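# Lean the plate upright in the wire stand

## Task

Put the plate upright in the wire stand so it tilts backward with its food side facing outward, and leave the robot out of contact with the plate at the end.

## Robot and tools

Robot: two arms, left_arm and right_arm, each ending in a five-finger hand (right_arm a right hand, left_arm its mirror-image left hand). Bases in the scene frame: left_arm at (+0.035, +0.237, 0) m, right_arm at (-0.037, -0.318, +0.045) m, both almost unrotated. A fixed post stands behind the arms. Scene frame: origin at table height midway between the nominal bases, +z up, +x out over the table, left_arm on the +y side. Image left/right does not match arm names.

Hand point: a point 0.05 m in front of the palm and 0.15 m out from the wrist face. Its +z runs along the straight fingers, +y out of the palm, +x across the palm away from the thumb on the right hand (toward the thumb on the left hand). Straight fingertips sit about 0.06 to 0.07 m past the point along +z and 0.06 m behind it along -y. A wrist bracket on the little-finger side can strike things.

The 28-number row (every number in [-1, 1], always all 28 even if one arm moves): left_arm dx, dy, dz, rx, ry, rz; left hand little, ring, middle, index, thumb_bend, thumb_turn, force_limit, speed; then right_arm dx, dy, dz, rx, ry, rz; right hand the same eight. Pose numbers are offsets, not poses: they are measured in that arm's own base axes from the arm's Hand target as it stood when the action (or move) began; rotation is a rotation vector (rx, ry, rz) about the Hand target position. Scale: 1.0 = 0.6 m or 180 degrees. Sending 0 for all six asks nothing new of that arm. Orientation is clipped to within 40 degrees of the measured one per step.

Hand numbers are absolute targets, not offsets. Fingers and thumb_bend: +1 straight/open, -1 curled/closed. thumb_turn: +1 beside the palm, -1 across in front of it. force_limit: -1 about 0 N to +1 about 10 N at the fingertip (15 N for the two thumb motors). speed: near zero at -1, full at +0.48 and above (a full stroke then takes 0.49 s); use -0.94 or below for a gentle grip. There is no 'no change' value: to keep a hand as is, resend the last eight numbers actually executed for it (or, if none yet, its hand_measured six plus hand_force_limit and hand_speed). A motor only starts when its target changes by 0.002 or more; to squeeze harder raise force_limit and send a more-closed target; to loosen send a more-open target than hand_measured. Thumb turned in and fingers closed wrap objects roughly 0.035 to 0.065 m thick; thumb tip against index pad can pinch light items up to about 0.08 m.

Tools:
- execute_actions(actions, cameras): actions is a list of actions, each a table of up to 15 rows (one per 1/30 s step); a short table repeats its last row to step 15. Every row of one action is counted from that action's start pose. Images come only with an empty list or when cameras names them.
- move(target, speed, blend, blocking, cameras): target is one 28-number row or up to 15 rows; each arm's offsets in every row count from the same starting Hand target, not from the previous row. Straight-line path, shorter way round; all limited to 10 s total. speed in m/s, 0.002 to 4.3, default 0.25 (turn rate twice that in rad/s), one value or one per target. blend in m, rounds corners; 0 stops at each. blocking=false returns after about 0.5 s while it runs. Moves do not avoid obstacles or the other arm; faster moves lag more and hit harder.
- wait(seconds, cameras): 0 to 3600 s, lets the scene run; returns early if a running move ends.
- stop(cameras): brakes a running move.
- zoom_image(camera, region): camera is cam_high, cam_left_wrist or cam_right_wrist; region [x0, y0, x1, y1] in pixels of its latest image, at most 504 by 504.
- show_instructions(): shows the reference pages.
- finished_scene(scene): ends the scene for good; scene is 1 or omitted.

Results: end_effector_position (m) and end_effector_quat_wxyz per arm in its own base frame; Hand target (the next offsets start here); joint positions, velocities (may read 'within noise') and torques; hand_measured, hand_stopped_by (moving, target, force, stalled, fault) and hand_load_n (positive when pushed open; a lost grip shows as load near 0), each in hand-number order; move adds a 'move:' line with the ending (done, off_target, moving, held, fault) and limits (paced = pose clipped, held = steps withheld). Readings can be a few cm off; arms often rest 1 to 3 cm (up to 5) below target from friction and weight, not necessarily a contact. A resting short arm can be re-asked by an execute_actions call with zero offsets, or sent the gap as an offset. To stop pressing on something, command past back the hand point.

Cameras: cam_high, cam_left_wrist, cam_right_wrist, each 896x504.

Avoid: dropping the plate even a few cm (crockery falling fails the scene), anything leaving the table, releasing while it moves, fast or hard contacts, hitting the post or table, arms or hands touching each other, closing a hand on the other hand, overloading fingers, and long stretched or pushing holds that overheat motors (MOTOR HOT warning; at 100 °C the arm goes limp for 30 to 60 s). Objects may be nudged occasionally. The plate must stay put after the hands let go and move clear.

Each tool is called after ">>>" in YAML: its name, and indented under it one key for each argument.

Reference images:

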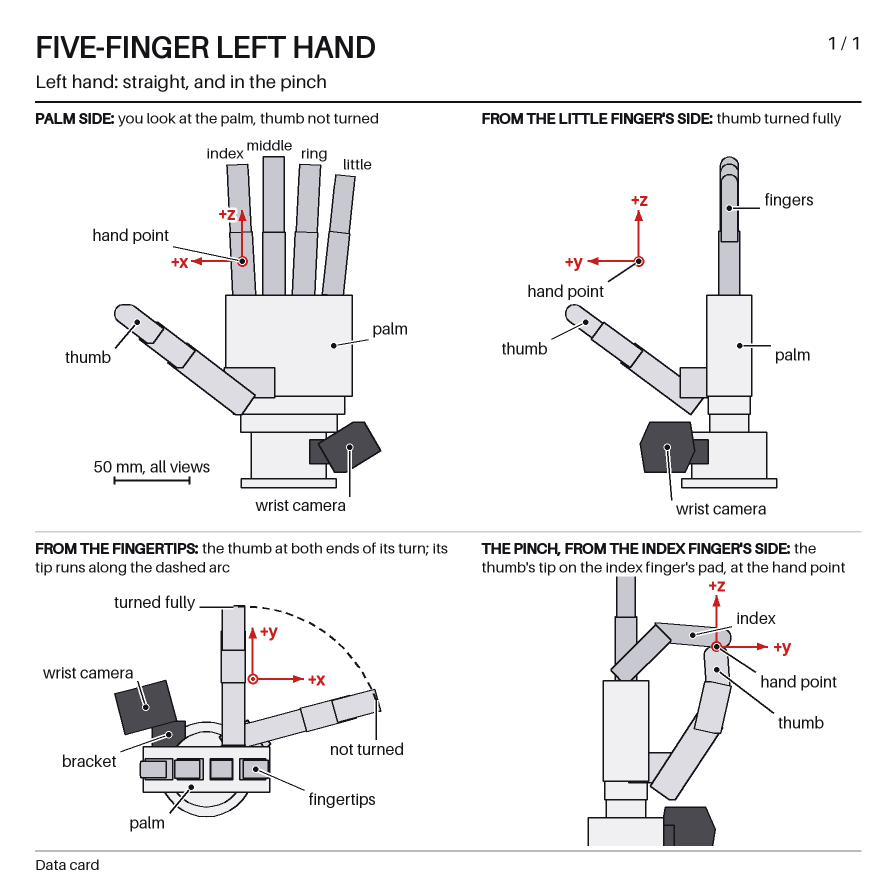

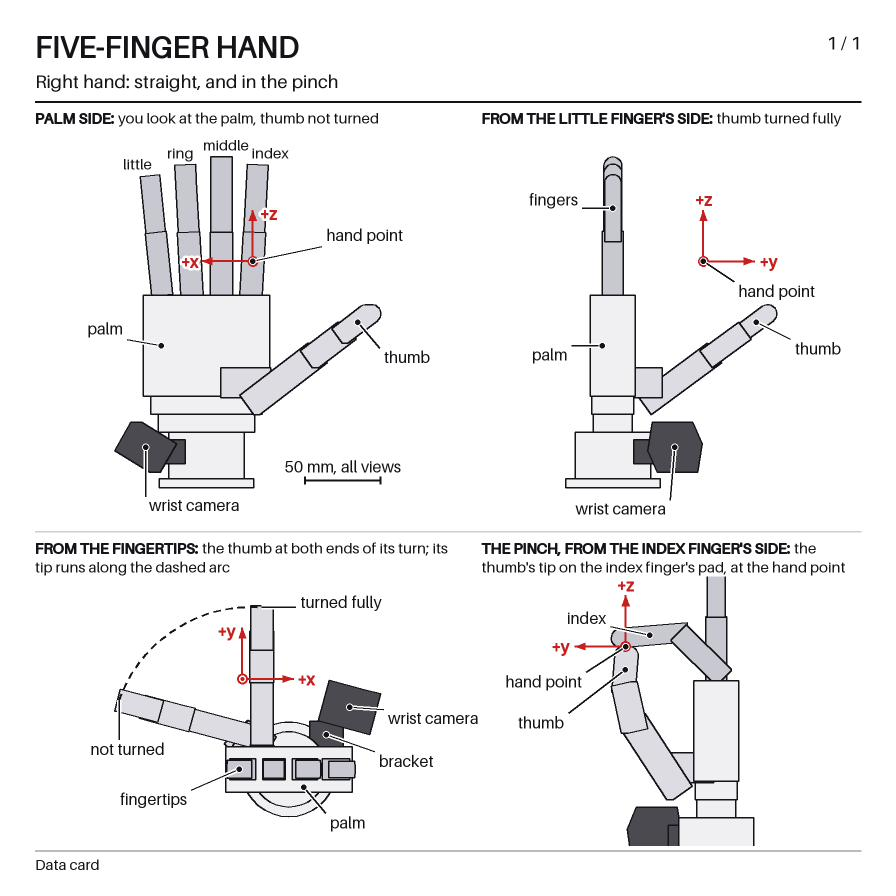

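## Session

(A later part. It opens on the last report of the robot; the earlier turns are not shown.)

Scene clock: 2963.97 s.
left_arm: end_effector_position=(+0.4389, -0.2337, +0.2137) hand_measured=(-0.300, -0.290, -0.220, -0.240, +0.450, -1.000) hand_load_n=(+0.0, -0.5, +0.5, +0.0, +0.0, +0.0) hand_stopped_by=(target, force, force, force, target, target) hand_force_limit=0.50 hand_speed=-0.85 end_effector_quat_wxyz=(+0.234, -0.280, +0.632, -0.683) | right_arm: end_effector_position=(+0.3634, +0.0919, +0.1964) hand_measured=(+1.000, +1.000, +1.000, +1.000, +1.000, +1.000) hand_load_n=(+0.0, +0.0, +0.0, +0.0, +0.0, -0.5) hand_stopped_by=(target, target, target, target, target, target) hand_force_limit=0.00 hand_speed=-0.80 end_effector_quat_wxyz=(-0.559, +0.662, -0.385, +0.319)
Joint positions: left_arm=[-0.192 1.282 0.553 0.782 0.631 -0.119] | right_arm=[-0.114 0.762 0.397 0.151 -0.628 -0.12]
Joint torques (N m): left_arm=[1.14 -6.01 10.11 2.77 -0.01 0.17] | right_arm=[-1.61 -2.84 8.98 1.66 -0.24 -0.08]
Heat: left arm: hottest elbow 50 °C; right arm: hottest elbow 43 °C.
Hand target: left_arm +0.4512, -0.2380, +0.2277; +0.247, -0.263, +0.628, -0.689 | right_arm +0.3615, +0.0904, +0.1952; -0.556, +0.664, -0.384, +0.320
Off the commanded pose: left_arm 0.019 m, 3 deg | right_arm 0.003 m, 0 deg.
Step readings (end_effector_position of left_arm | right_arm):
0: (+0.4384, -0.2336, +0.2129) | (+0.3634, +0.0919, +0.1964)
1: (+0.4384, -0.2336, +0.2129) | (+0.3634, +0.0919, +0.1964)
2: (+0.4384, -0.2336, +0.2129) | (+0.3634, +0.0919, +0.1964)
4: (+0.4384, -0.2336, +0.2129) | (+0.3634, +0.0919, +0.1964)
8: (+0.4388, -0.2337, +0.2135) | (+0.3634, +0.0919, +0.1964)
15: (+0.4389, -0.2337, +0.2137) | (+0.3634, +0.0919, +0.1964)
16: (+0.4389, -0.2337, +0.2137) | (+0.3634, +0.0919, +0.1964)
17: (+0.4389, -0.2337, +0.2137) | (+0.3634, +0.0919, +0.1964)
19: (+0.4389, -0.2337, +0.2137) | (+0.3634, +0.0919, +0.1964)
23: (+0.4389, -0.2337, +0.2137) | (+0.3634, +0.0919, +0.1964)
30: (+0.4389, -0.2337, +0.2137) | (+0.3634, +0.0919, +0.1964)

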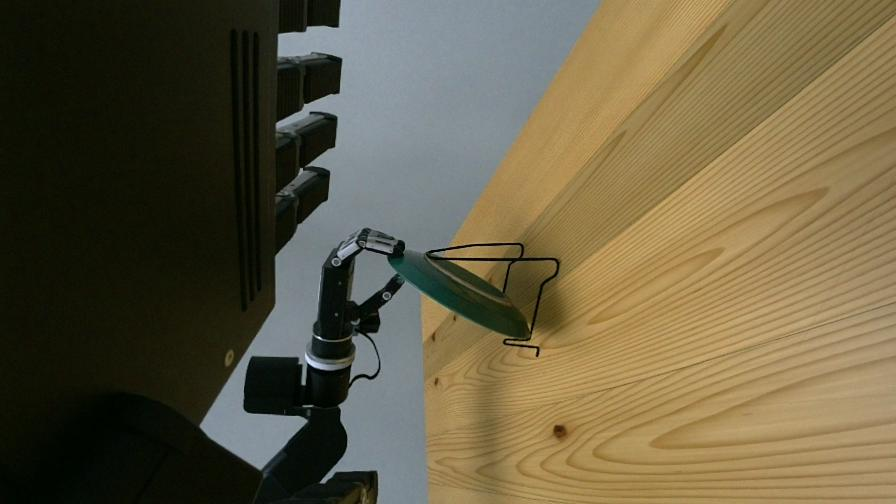

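>>> execute_actions:
  actions:
    - [[0,0,0,0,0,0,-0.2,-0.2,-0.15,-0.15,0.45,-1,0.5,-0.93,0,0,0,0,0,0,1,1,1,1,1,1,0,-0.8]]
    - [[0,0,0,0,0,0,-0.2,-0.2,-0.15,-0.15,0.45,-1,0.5,-0.93,0,0,0,0,0,0,1,1,1,1,1,1,0,-0.8]]
  cameras: ["cam_right_wrist"]

>>> zoom_image:
  camera: "cam_right_wrist"
  region: [400, 230, 580, 380]

>>> zoom_image:
  camera: "cam_right_wrist"
  region: [320, 220, 450, 320]

Scene clock: 2972.13 s.
left_arm: end_effector_position=(+0.4390, -0.2337, +0.2132) hand_measured=(-0.200, -0.200, -0.150, -0.150, +0.450, -1.000) hand_load_n=(+0.0, +0.0, +0.0, +0.0, +0.0, +0.0) hand_stopped_by=(target, target, target, target, target, target) hand_force_limit=0.50 hand_speed=-0.93 end_effector_quat_wxyz=(+0.234, -0.280, +0.633, -0.683) | right_arm: end_effector_position=(+0.3634, +0.0919, +0.1964) hand_measured=(+1.000, +1.000, +1.000, +1.000, +1.000, +1.000) hand_load_n=(+0.0, +0.0, +0.0, -0.5, +0.0, -0.5) hand_stopped_by=(target, target, target, target, target, target) hand_force_limit=0.00 hand_speed=-0.80 end_effector_quat_wxyz=(-0.559, +0.662, -0.385, +0.319)
Joint positions: left_arm=[-0.192 1.283 0.553 0.782 0.631 -0.119] | right_arm=[-0.114 0.762 0.397 0.151 -0.628 -0.12]
Joint torques (N m): left_arm=[1.08 -6.12 10.1 2.71 -0.02 0.17] | right_arm=[-0.38 -1.67 9.14 2.02 -0.24 -0.03]
Heat: left arm: hottest elbow 51 °C; right arm: hottest elbow 43 °C.
Hand target: left_arm +0.4512, -0.2380, +0.2277; +0.247, -0.263, +0.628, -0.689 | right_arm +0.3615, +0.0904, +0.1952; -0.556, +0.664, -0.384, +0.320
Off the commanded pose: left_arm 0.019 m, 3 deg | right_arm 0.003 m, 0 deg.
Step readings (end_effector_position of left_arm | right_arm):
0: (+0.4389, -0.2337, +0.2137) | (+0.3634, +0.0919, +0.1964)
1: (+0.4389, -0.2337, +0.2137) | (+0.3634, +0.0919, +0.1964)
2: (+0.4389, -0.2337, +0.2137) | (+0.3634, +0.0919, +0.1964)
4: (+0.4389, -0.2337, +0.2137) | (+0.3634, +0.0919, +0.1964)
8: (+0.4390, -0.2337, +0.2132) | (+0.3634, +0.0919, +0.1964)
15: (+0.4390, -0.2337, +0.2132) | (+0.3634, +0.0919, +0.1964)
16: (+0.4390, -0.2337, +0.2132) | (+0.3634, +0.0919, +0.1964)
17: (+0.4390, -0.2337, +0.2132) | (+0.3634, +0.0919, +0.1964)
19: (+0.4390, -0.2337, +0.2132) | (+0.3634, +0.0919, +0.1964)
23: (+0.4390, -0.2337, +0.2132) | (+0.3634, +0.0919, +0.1964)
30: (+0.4390, -0.2337, +0.2132) | (+0.3634, +0.0919, +0.1964)

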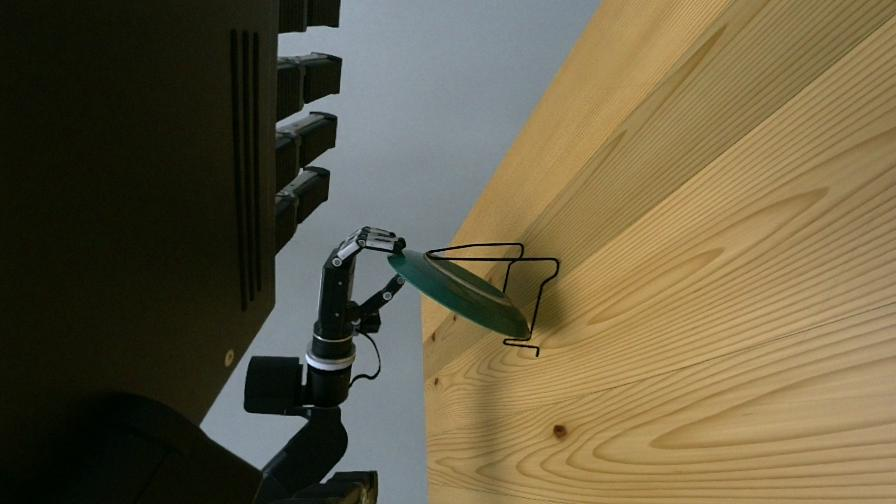

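Scaled by 2.800 from the camera's image (finer frame: 1280x720).

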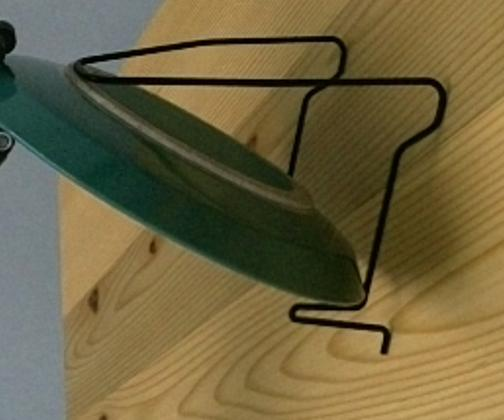

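Scaled by 3.877 from the camera's image (finer frame: 1280x720).

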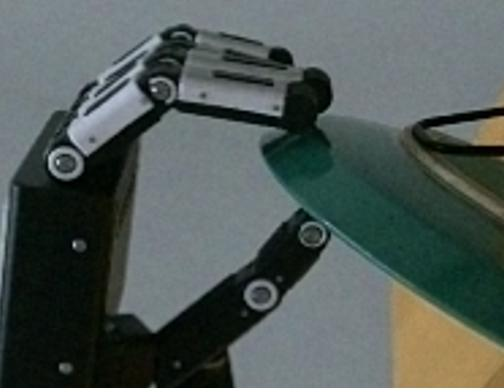

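>>> execute_actions:
  actions:
    - [[0,0,0,0,0,0,0.1,0.1,0.1,0.1,0.45,-1,0.5,-0.9,0,0,0,0,0,0,1,1,1,1,1,1,0,-0.8]]
    - [[0,0,0,0,0,0,0.1,0.1,0.1,0.1,0.45,-1,0.5,-0.9,0,0,0,0,0,0,1,1,1,1,1,1,0,-0.8]]
    - [[0,0,0,0,0,0,0.1,0.1,0.1,0.1,0.45,-1,0.5,-0.9,0,0,0,0,0,0,1,1,1,1,1,1,0,-0.8]]
    - [[0,0,0,0,0,0,0.1,0.1,0.1,0.1,0.45,-1,0.5,-0.9,0,0,0,0,0,0,1,1,1,1,1,1,0,-0.8]]
  cameras: ["cam_right_wrist"]

>>> zoom_image:
  camera: "cam_right_wrist"
  region: [400, 230, 580, 380]

>>> zoom_image:
  camera: "cam_right_wrist"
  region: [320, 220, 450, 320]

Scene clock: 2995.80 s.
left_arm: end_effector_position=(+0.4390, -0.2337, +0.2132) hand_measured=(+0.100, +0.100, +0.100, +0.100, +0.450, -1.000) hand_load_n=(+0.0, +0.0, +0.0, -0.5, +0.0, +0.0) hand_stopped_by=(target, target, target, target, target, target) hand_force_limit=0.50 hand_speed=-0.90 end_effector_quat_wxyz=(+0.234, -0.280, +0.633, -0.683) | right_arm: end_effector_position=(+0.3634, +0.0919, +0.1964) hand_measured=(+1.000, +1.000, +1.000, +1.000, +1.000, +1.000) hand_load_n=(+0.0, +0.0, +0.0, +0.0, +0.0, -0.5) hand_stopped_by=(target, target, target, target, target, target) hand_force_limit=0.00 hand_speed=-0.80 end_effector_quat_wxyz=(-0.559, +0.662, -0.385, +0.319)
Joint positions: left_arm=[-0.192 1.283 0.553 0.782 0.631 -0.119] | right_arm=[-0.114 0.762 0.397 0.151 -0.628 -0.12]
Joint torques (N m): left_arm=[1.08 -6.01 10.17 2.76 -0.02 0.17] | right_arm=[-1.38 -2.49 9.2 1.83 -0.26 -0.11]
Heat: left arm: hottest elbow 52 °C; right arm: hottest elbow 43 °C.
Hand target: left_arm +0.4512, -0.2380, +0.2277; +0.247, -0.263, +0.628, -0.689 | right_arm +0.3615, +0.0904, +0.1952; -0.556, +0.664, -0.384, +0.320
Off the commanded pose: left_arm 0.019 m, 3 deg | right_arm 0.003 m, 0 deg.
Step readings (end_effector_position of left_arm | right_arm):
0: (+0.4390, -0.2337, +0.2132) | (+0.3634, +0.0919, +0.1964)
1: (+0.4390, -0.2337, +0.2132) | (+0.3634, +0.0919, +0.1964)
2: (+0.4390, -0.2337, +0.2132) | (+0.3634, +0.0919, +0.1964)
4: (+0.4390, -0.2337, +0.2132) | (+0.3634, +0.0919, +0.1964)
8: (+0.4390, -0.2337, +0.2132) | (+0.3634, +0.0919, +0.1964)
15: (+0.4390, -0.2337, +0.2132) | (+0.3634, +0.0919, +0.1964)
16: (+0.4390, -0.2337, +0.2132) | (+0.3634, +0.0919, +0.1964)
17: (+0.4390, -0.2337, +0.2132) | (+0.3634, +0.0919, +0.1964)
19: (+0.4390, -0.2337, +0.2132) | (+0.3634, +0.0919, +0.1964)
23: (+0.4390, -0.2337, +0.2132) | (+0.3634, +0.0919, +0.1964)
30: (+0.4390, -0.2337, +0.2132) | (+0.3634, +0.0919, +0.1964)
31: (+0.4390, -0.2337, +0.2132) | (+0.3634, +0.0919, +0.1964)
32: (+0.4390, -0.2337, +0.2132) | (+0.3634, +0.0919, +0.1964)
34: (+0.4390, -0.2337, +0.2132) | (+0.3634, +0.0919, +0.1964)
38: (+0.4390, -0.2337, +0.2132) | (+0.3634, +0.0919, +0.1964)
45: (+0.4390, -0.2337, +0.2132) | (+0.3634, +0.0919, +0.1964)
46: (+0.4390, -0.2337, +0.2132) | (+0.3634, +0.0919, +0.1964)
47: (+0.4390, -0.2337, +0.2132) | (+0.3634, +0.0919, +0.1964)
49: (+0.4390, -0.2337, +0.2132) | (+0.3634, +0.0919, +0.1964)
53: (+0.4390, -0.2337, +0.2132) | (+0.3634, +0.0919, +0.1964)
60: (+0.4390, -0.2337, +0.2132) | (+0.3634, +0.0919, +0.1964)

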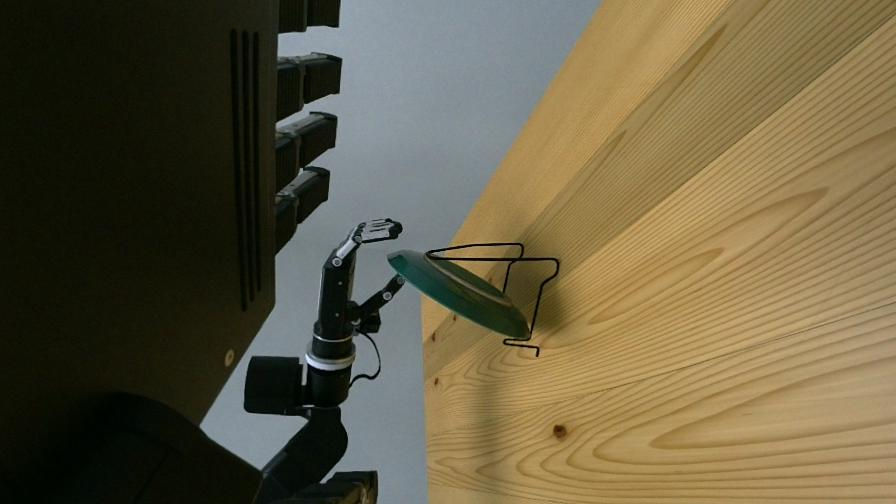

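Scaled by 2.800 from the camera's image (finer frame: 1280x720).

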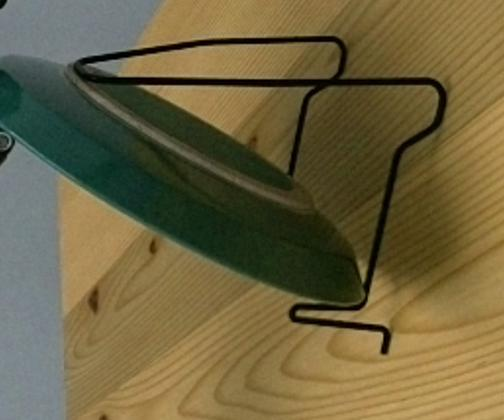

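Scaled by 3.877 from the camera's image (finer frame: 1280x720).

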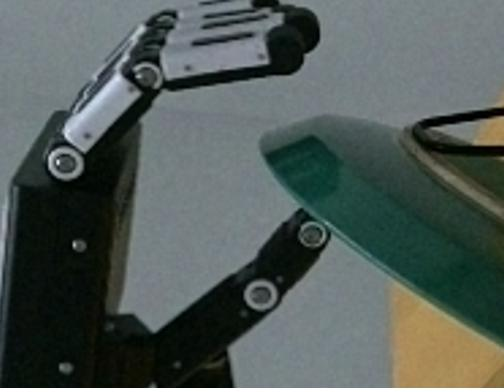

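>>> execute_actions:
  actions:
    - [[0,0,0,0,0,0,0.8,0.8,0.8,0.8,0.45,-1,0.5,-0.6,0,0,0,0,0,0,1,1,1,1,1,1,0,-0.8]]
    - [[0,0,0,0,0,0,0.8,0.8,0.8,0.8,0.45,-1,0.5,-0.6,0,0,0,0,0,0,1,1,1,1,1,1,0,-0.8]]
  cameras: ["cam_high", "cam_right_wrist"]

>>> zoom_image:
  camera: "cam_right_wrist"
  region: [320, 220, 450, 320]

>>> zoom_image:
  camera: "cam_high"
  region: [380, 220, 500, 320]

Scene clock: 3004.63 s.
left_arm: end_effector_position=(+0.4390, -0.2337, +0.2132) hand_measured=(+0.800, +0.800, +0.800, +0.800, +0.450, -1.000) hand_load_n=(+0.0, +0.0, +0.0, +0.0, +0.0, +0.0) hand_stopped_by=(target, target, target, target, target, target) hand_force_limit=0.50 hand_speed=-0.60 end_effector_quat_wxyz=(+0.234, -0.280, +0.633, -0.683) | right_arm: end_effector_position=(+0.3634, +0.0919, +0.1964) hand_measured=(+1.000, +1.000, +1.000, +1.000, +1.000, +1.000) hand_load_n=(+0.0, +0.0, +0.0, +0.0, +0.0, +0.0) hand_stopped_by=(target, target, target, target, target, target) hand_force_limit=0.00 hand_speed=-0.80 end_effector_quat_wxyz=(-0.559, +0.662, -0.385, +0.319)
Joint positions: left_arm=[-0.192 1.283 0.553 0.782 0.631 -0.119] | right_arm=[-0.114 0.762 0.397 0.151 -0.628 -0.12]
Joint torques (N m): left_arm=[1.44 -6.07 10.13 2.78 -0.02 0.18] | right_arm=[-0.09 -2.61 8.96 2 -0.21 -0.16]
Heat: left arm: hottest elbow 52 °C; right arm: hottest elbow 43 °C.
Hand target: left_arm +0.4512, -0.2380, +0.2277; +0.247, -0.263, +0.628, -0.689 | right_arm +0.3615, +0.0904, +0.1952; -0.556, +0.664, -0.384, +0.320
Off the commanded pose: left_arm 0.019 m, 3 deg | right_arm 0.003 m, 0 deg.
Step readings (end_effector_position of left_arm | right_arm):
0: (+0.4390, -0.2337, +0.2132) | (+0.3634, +0.0919, +0.1964)
1: (+0.4390, -0.2337, +0.2132) | (+0.3634, +0.0919, +0.1964)
2: (+0.4390, -0.2337, +0.2132) | (+0.3634, +0.0919, +0.1964)
4: (+0.4390, -0.2337, +0.2132) | (+0.3634, +0.0919, +0.1964)
8: (+0.4390, -0.2337, +0.2132) | (+0.3634, +0.0919, +0.1964)
15: (+0.4390, -0.2337, +0.2132) | (+0.3634, +0.0919, +0.1964)
16: (+0.4390, -0.2337, +0.2132) | (+0.3634, +0.0919, +0.1964)
17: (+0.4390, -0.2337, +0.2132) | (+0.3634, +0.0919, +0.1964)
19: (+0.4390, -0.2337, +0.2132) | (+0.3634, +0.0919, +0.1964)
23: (+0.4390, -0.2337, +0.2132) | (+0.3634, +0.0919, +0.1964)
30: (+0.4390, -0.2337, +0.2132) | (+0.3634, +0.0919, +0.1964)

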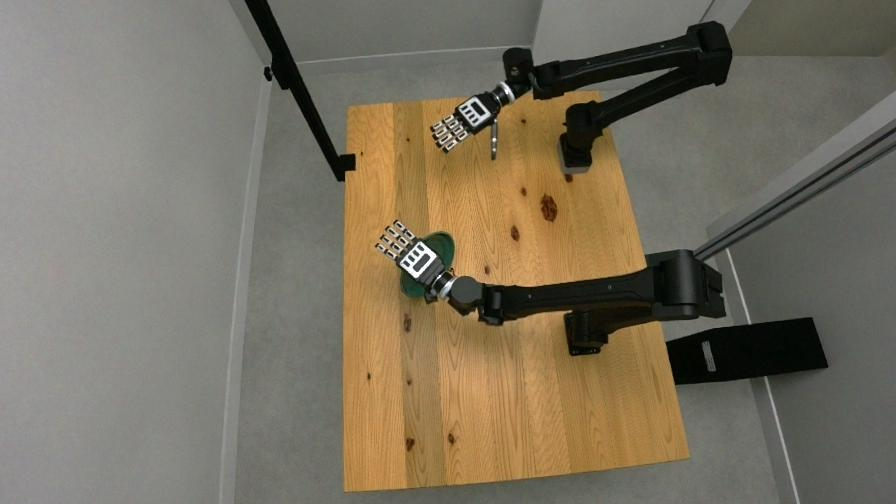

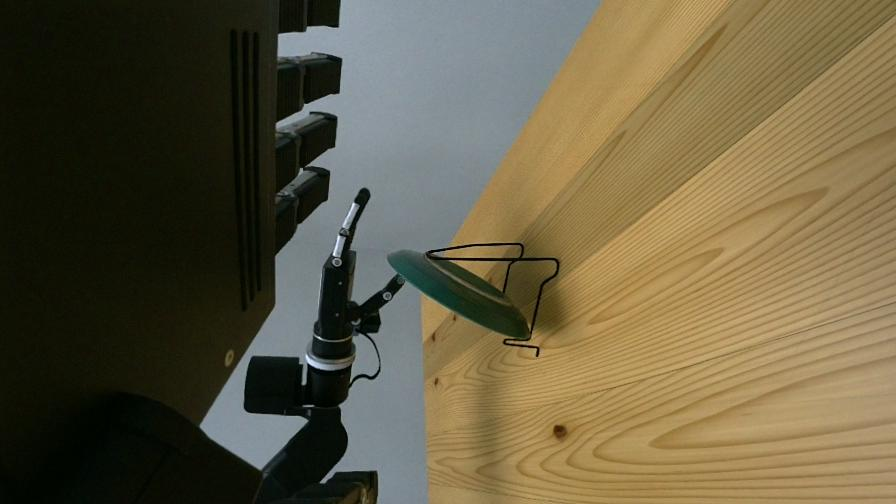

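Scaled by 3.877 from the camera's image (finer frame: 1280x720).

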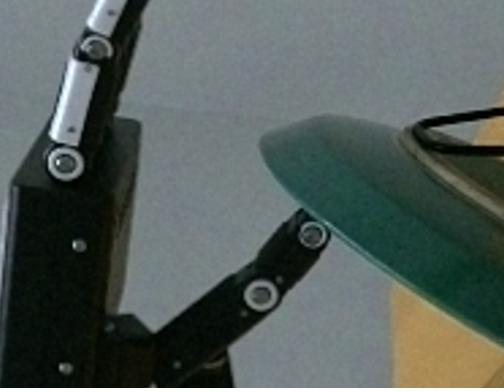

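Scaled by 4.200 from the camera's image (finer frame: 1280x720).

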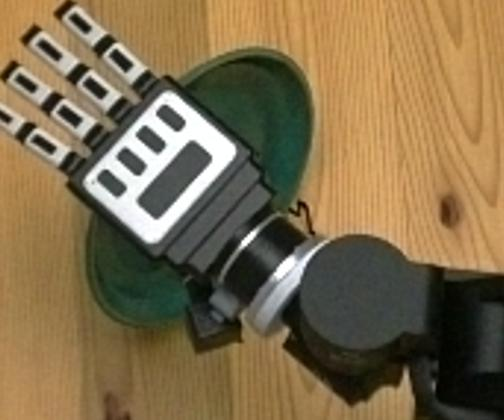

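>>> move:
  target:
    - [-0.0518,0.0419,0.025,0,0,0,0.8,0.8,0.8,0.8,0.45,-1,0.5,-0.6,0,0,0,0,0,0,1,1,1,1,1,1,0,-0.8]
    - [-0.0777,0.0629,0.18,0,0,0,0.8,0.8,0.8,0.8,0.45,-1,0.5,-0.6,0,0,0,0,0,0,1,1,1,1,1,1,0,-0.8]
  speed: 0.05
  blend: 0.01
  cameras: ["cam_high", "cam_right_wrist"]

>>> zoom_image:
  camera: "cam_right_wrist"
  region: [400, 230, 580, 380]

>>> zoom_image:
  camera: "cam_high"
  region: [380, 220, 500, 320]

Scene clock: 3019.50 s.
left_arm: end_effector_position=(+0.3960, -0.2025, +0.3086) hand_measured=(+0.800, +0.800, +0.800, +0.800, +0.450, -1.000) hand_load_n=(+0.0, +0.0, +0.0, +0.0, +0.0, +0.0) hand_stopped_by=(target, target, target, target, target, target) hand_force_limit=0.50 hand_speed=-0.60 end_effector_quat_wxyz=(+0.233, -0.275, +0.635, -0.684) | right_arm: end_effector_position=(+0.3634, +0.0919, +0.1964) hand_measured=(+1.000, +1.000, +1.000, +1.000, +1.000, +1.000) hand_load_n=(+0.0, +0.0, -0.5, +0.0, +0.0, +0.0) hand_stopped_by=(target, target, target, target, target, target) hand_force_limit=0.00 hand_speed=-0.80 end_effector_quat_wxyz=(-0.559, +0.662, -0.385, +0.319)
Joint positions: left_arm=[-0.112 0.951 0.619 0.389 0.721 -0.119] | right_arm=[-0.114 0.762 0.397 0.151 -0.628 -0.12]
Joint torques (N m): left_arm=[2.26 -4.6 12.86 1.51 0.13 0.11] | right_arm=[-0.79 -2.84 8.83 1.81 -0.33 -0.17]
Heat: left arm: hottest elbow 52 °C; right arm: hottest elbow 43 °C.
Hand target: left_arm +0.4045, -0.2003, +0.3356; +0.247, -0.263, +0.628, -0.689 | right_arm +0.3615, +0.0904, +0.1952; -0.556, +0.664, -0.384, +0.320
Off the commanded pose: left_arm 0.028 m, 2 deg | right_arm 0.003 m, 0 deg.
move: off_target (left_arm)

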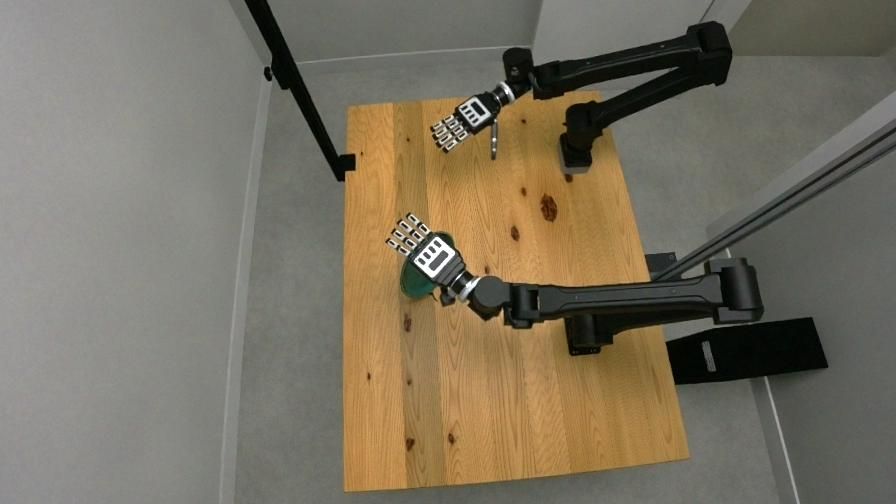

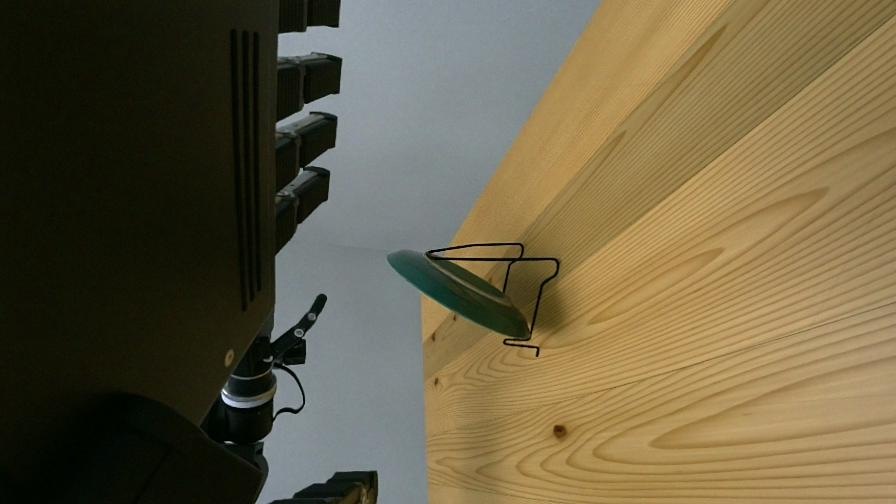

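Scaled by 2.800 from the camera's image (finer frame: 1280x720).

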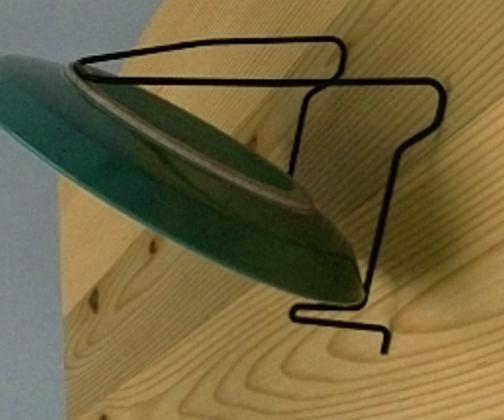

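Scaled by 4.200 from the camera's image (finer frame: 1280x720).

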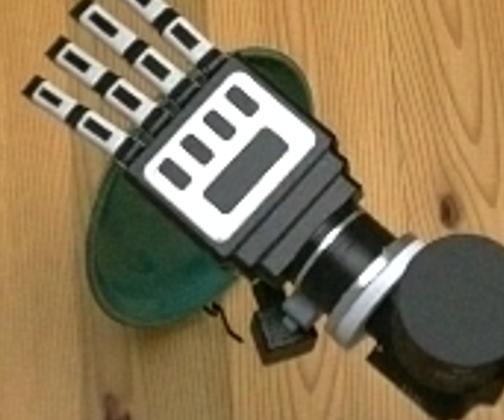

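>>> move:
  target: [-0.25,0.15,0.05,0,0,0,0.8,0.8,0.8,0.8,0.45,-1,0.5,-0.6,0,0,0,0,0,0,1,1,1,1,1,1,0,-0.8]
  speed: 0.15
  cameras: ["cam_high", "cam_right_wrist", "cam_left_wrist"]

>>> zoom_image:
  camera: "cam_high"
  region: [380, 220, 500, 320]

>>> zoom_image:
  camera: "cam_right_wrist"
  region: [400, 230, 580, 380]

Scene clock: 3028.17 s.
left_arm: end_effector_position=(+0.2548, -0.1116, +0.3700) hand_measured=(+0.800, +0.800, +0.800, +0.800, +0.450, -1.000) hand_load_n=(+0.0, +0.0, +0.5, -0.5, +0.0, +0.0) hand_stopped_by=(target, target, target, target, target, target) hand_force_limit=0.50 hand_speed=-0.60 end_effector_quat_wxyz=(+0.254, -0.253, +0.631, -0.688) | right_arm: end_effector_position=(+0.3634, +0.0919, +0.1964) hand_measured=(+1.000, +1.000, +1.000, +1.000, +1.000, +1.000) hand_load_n=(+0.0, -0.5, -0.5, +0.0, +0.0, +0.0) hand_stopped_by=(target, target, target, target, target, target) hand_force_limit=0.00 hand_speed=-0.80 end_effector_quat_wxyz=(-0.559, +0.662, -0.385, +0.319)
Joint positions: left_arm=[0.376 0.428 0.558 0.082 1.204 -0.227] | right_arm=[-0.114 0.762 0.397 0.151 -0.628 -0.12]
Joint torques (N m): left_arm=[2.08 2.08 8.44 1.69 0 -0.11] | right_arm=[-0.73 -2.2 9.2 1.85 -0.26 -0.12]
Heat: left arm: hottest elbow 52 °C; right arm: hottest elbow 43 °C.
Hand target: left_arm +0.2545, -0.1103, +0.3656; +0.247, -0.263, +0.628, -0.689 | right_arm +0.3615, +0.0904, +0.1952; -0.556, +0.664, -0.384, +0.320
Off the commanded pose: left_arm 0.005 m, 1 deg | right_arm 0.003 m, 0 deg.
move: done

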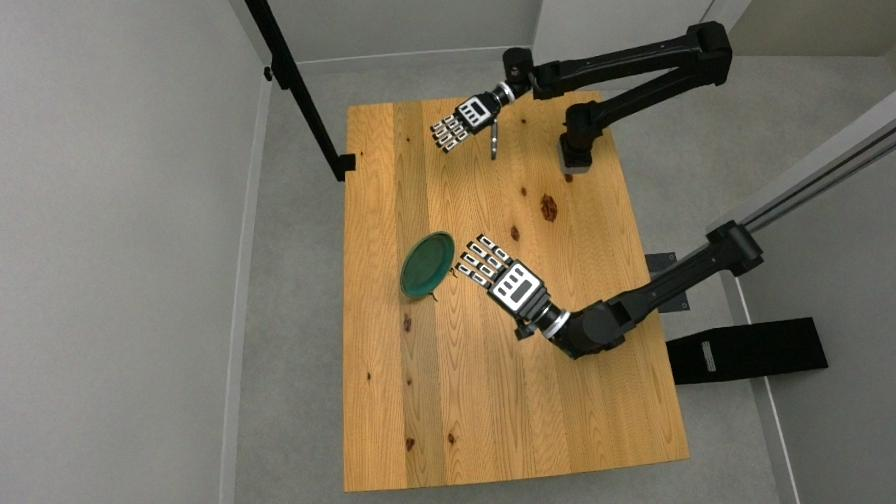

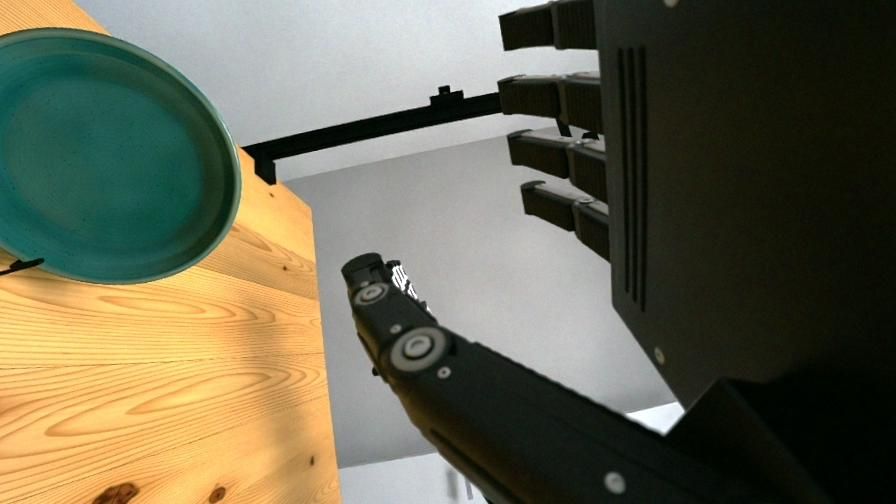

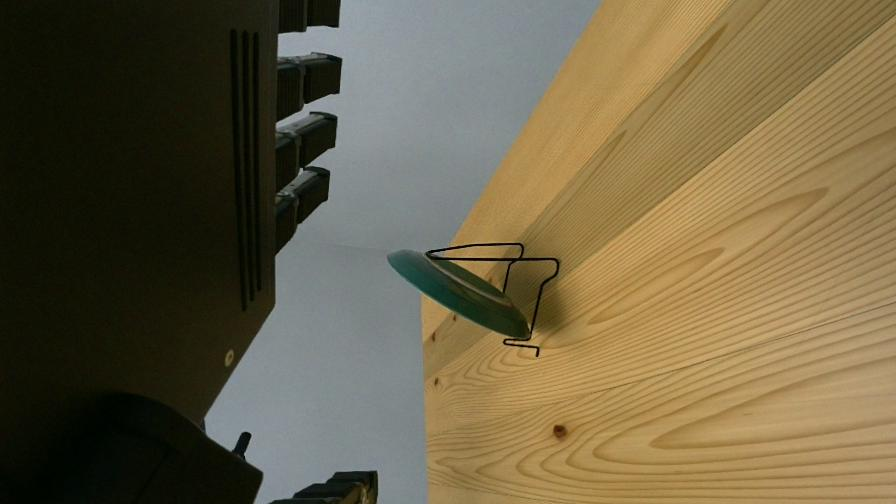

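Scaled by 4.200 from the camera's image (finer frame: 1280x720).

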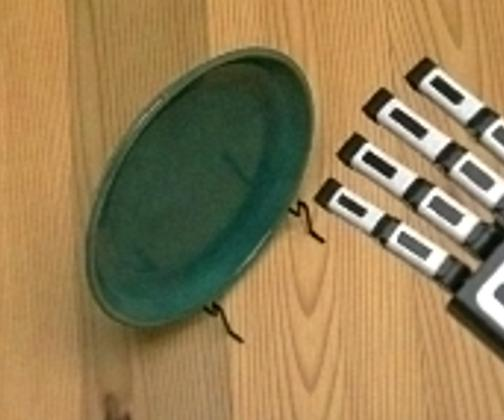

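Scaled by 2.800 from the camera's image (finer frame: 1280x720).

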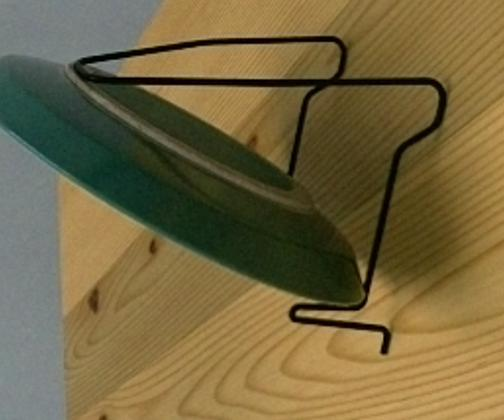

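>>> finished_scene:

The scene is finished: the task was done.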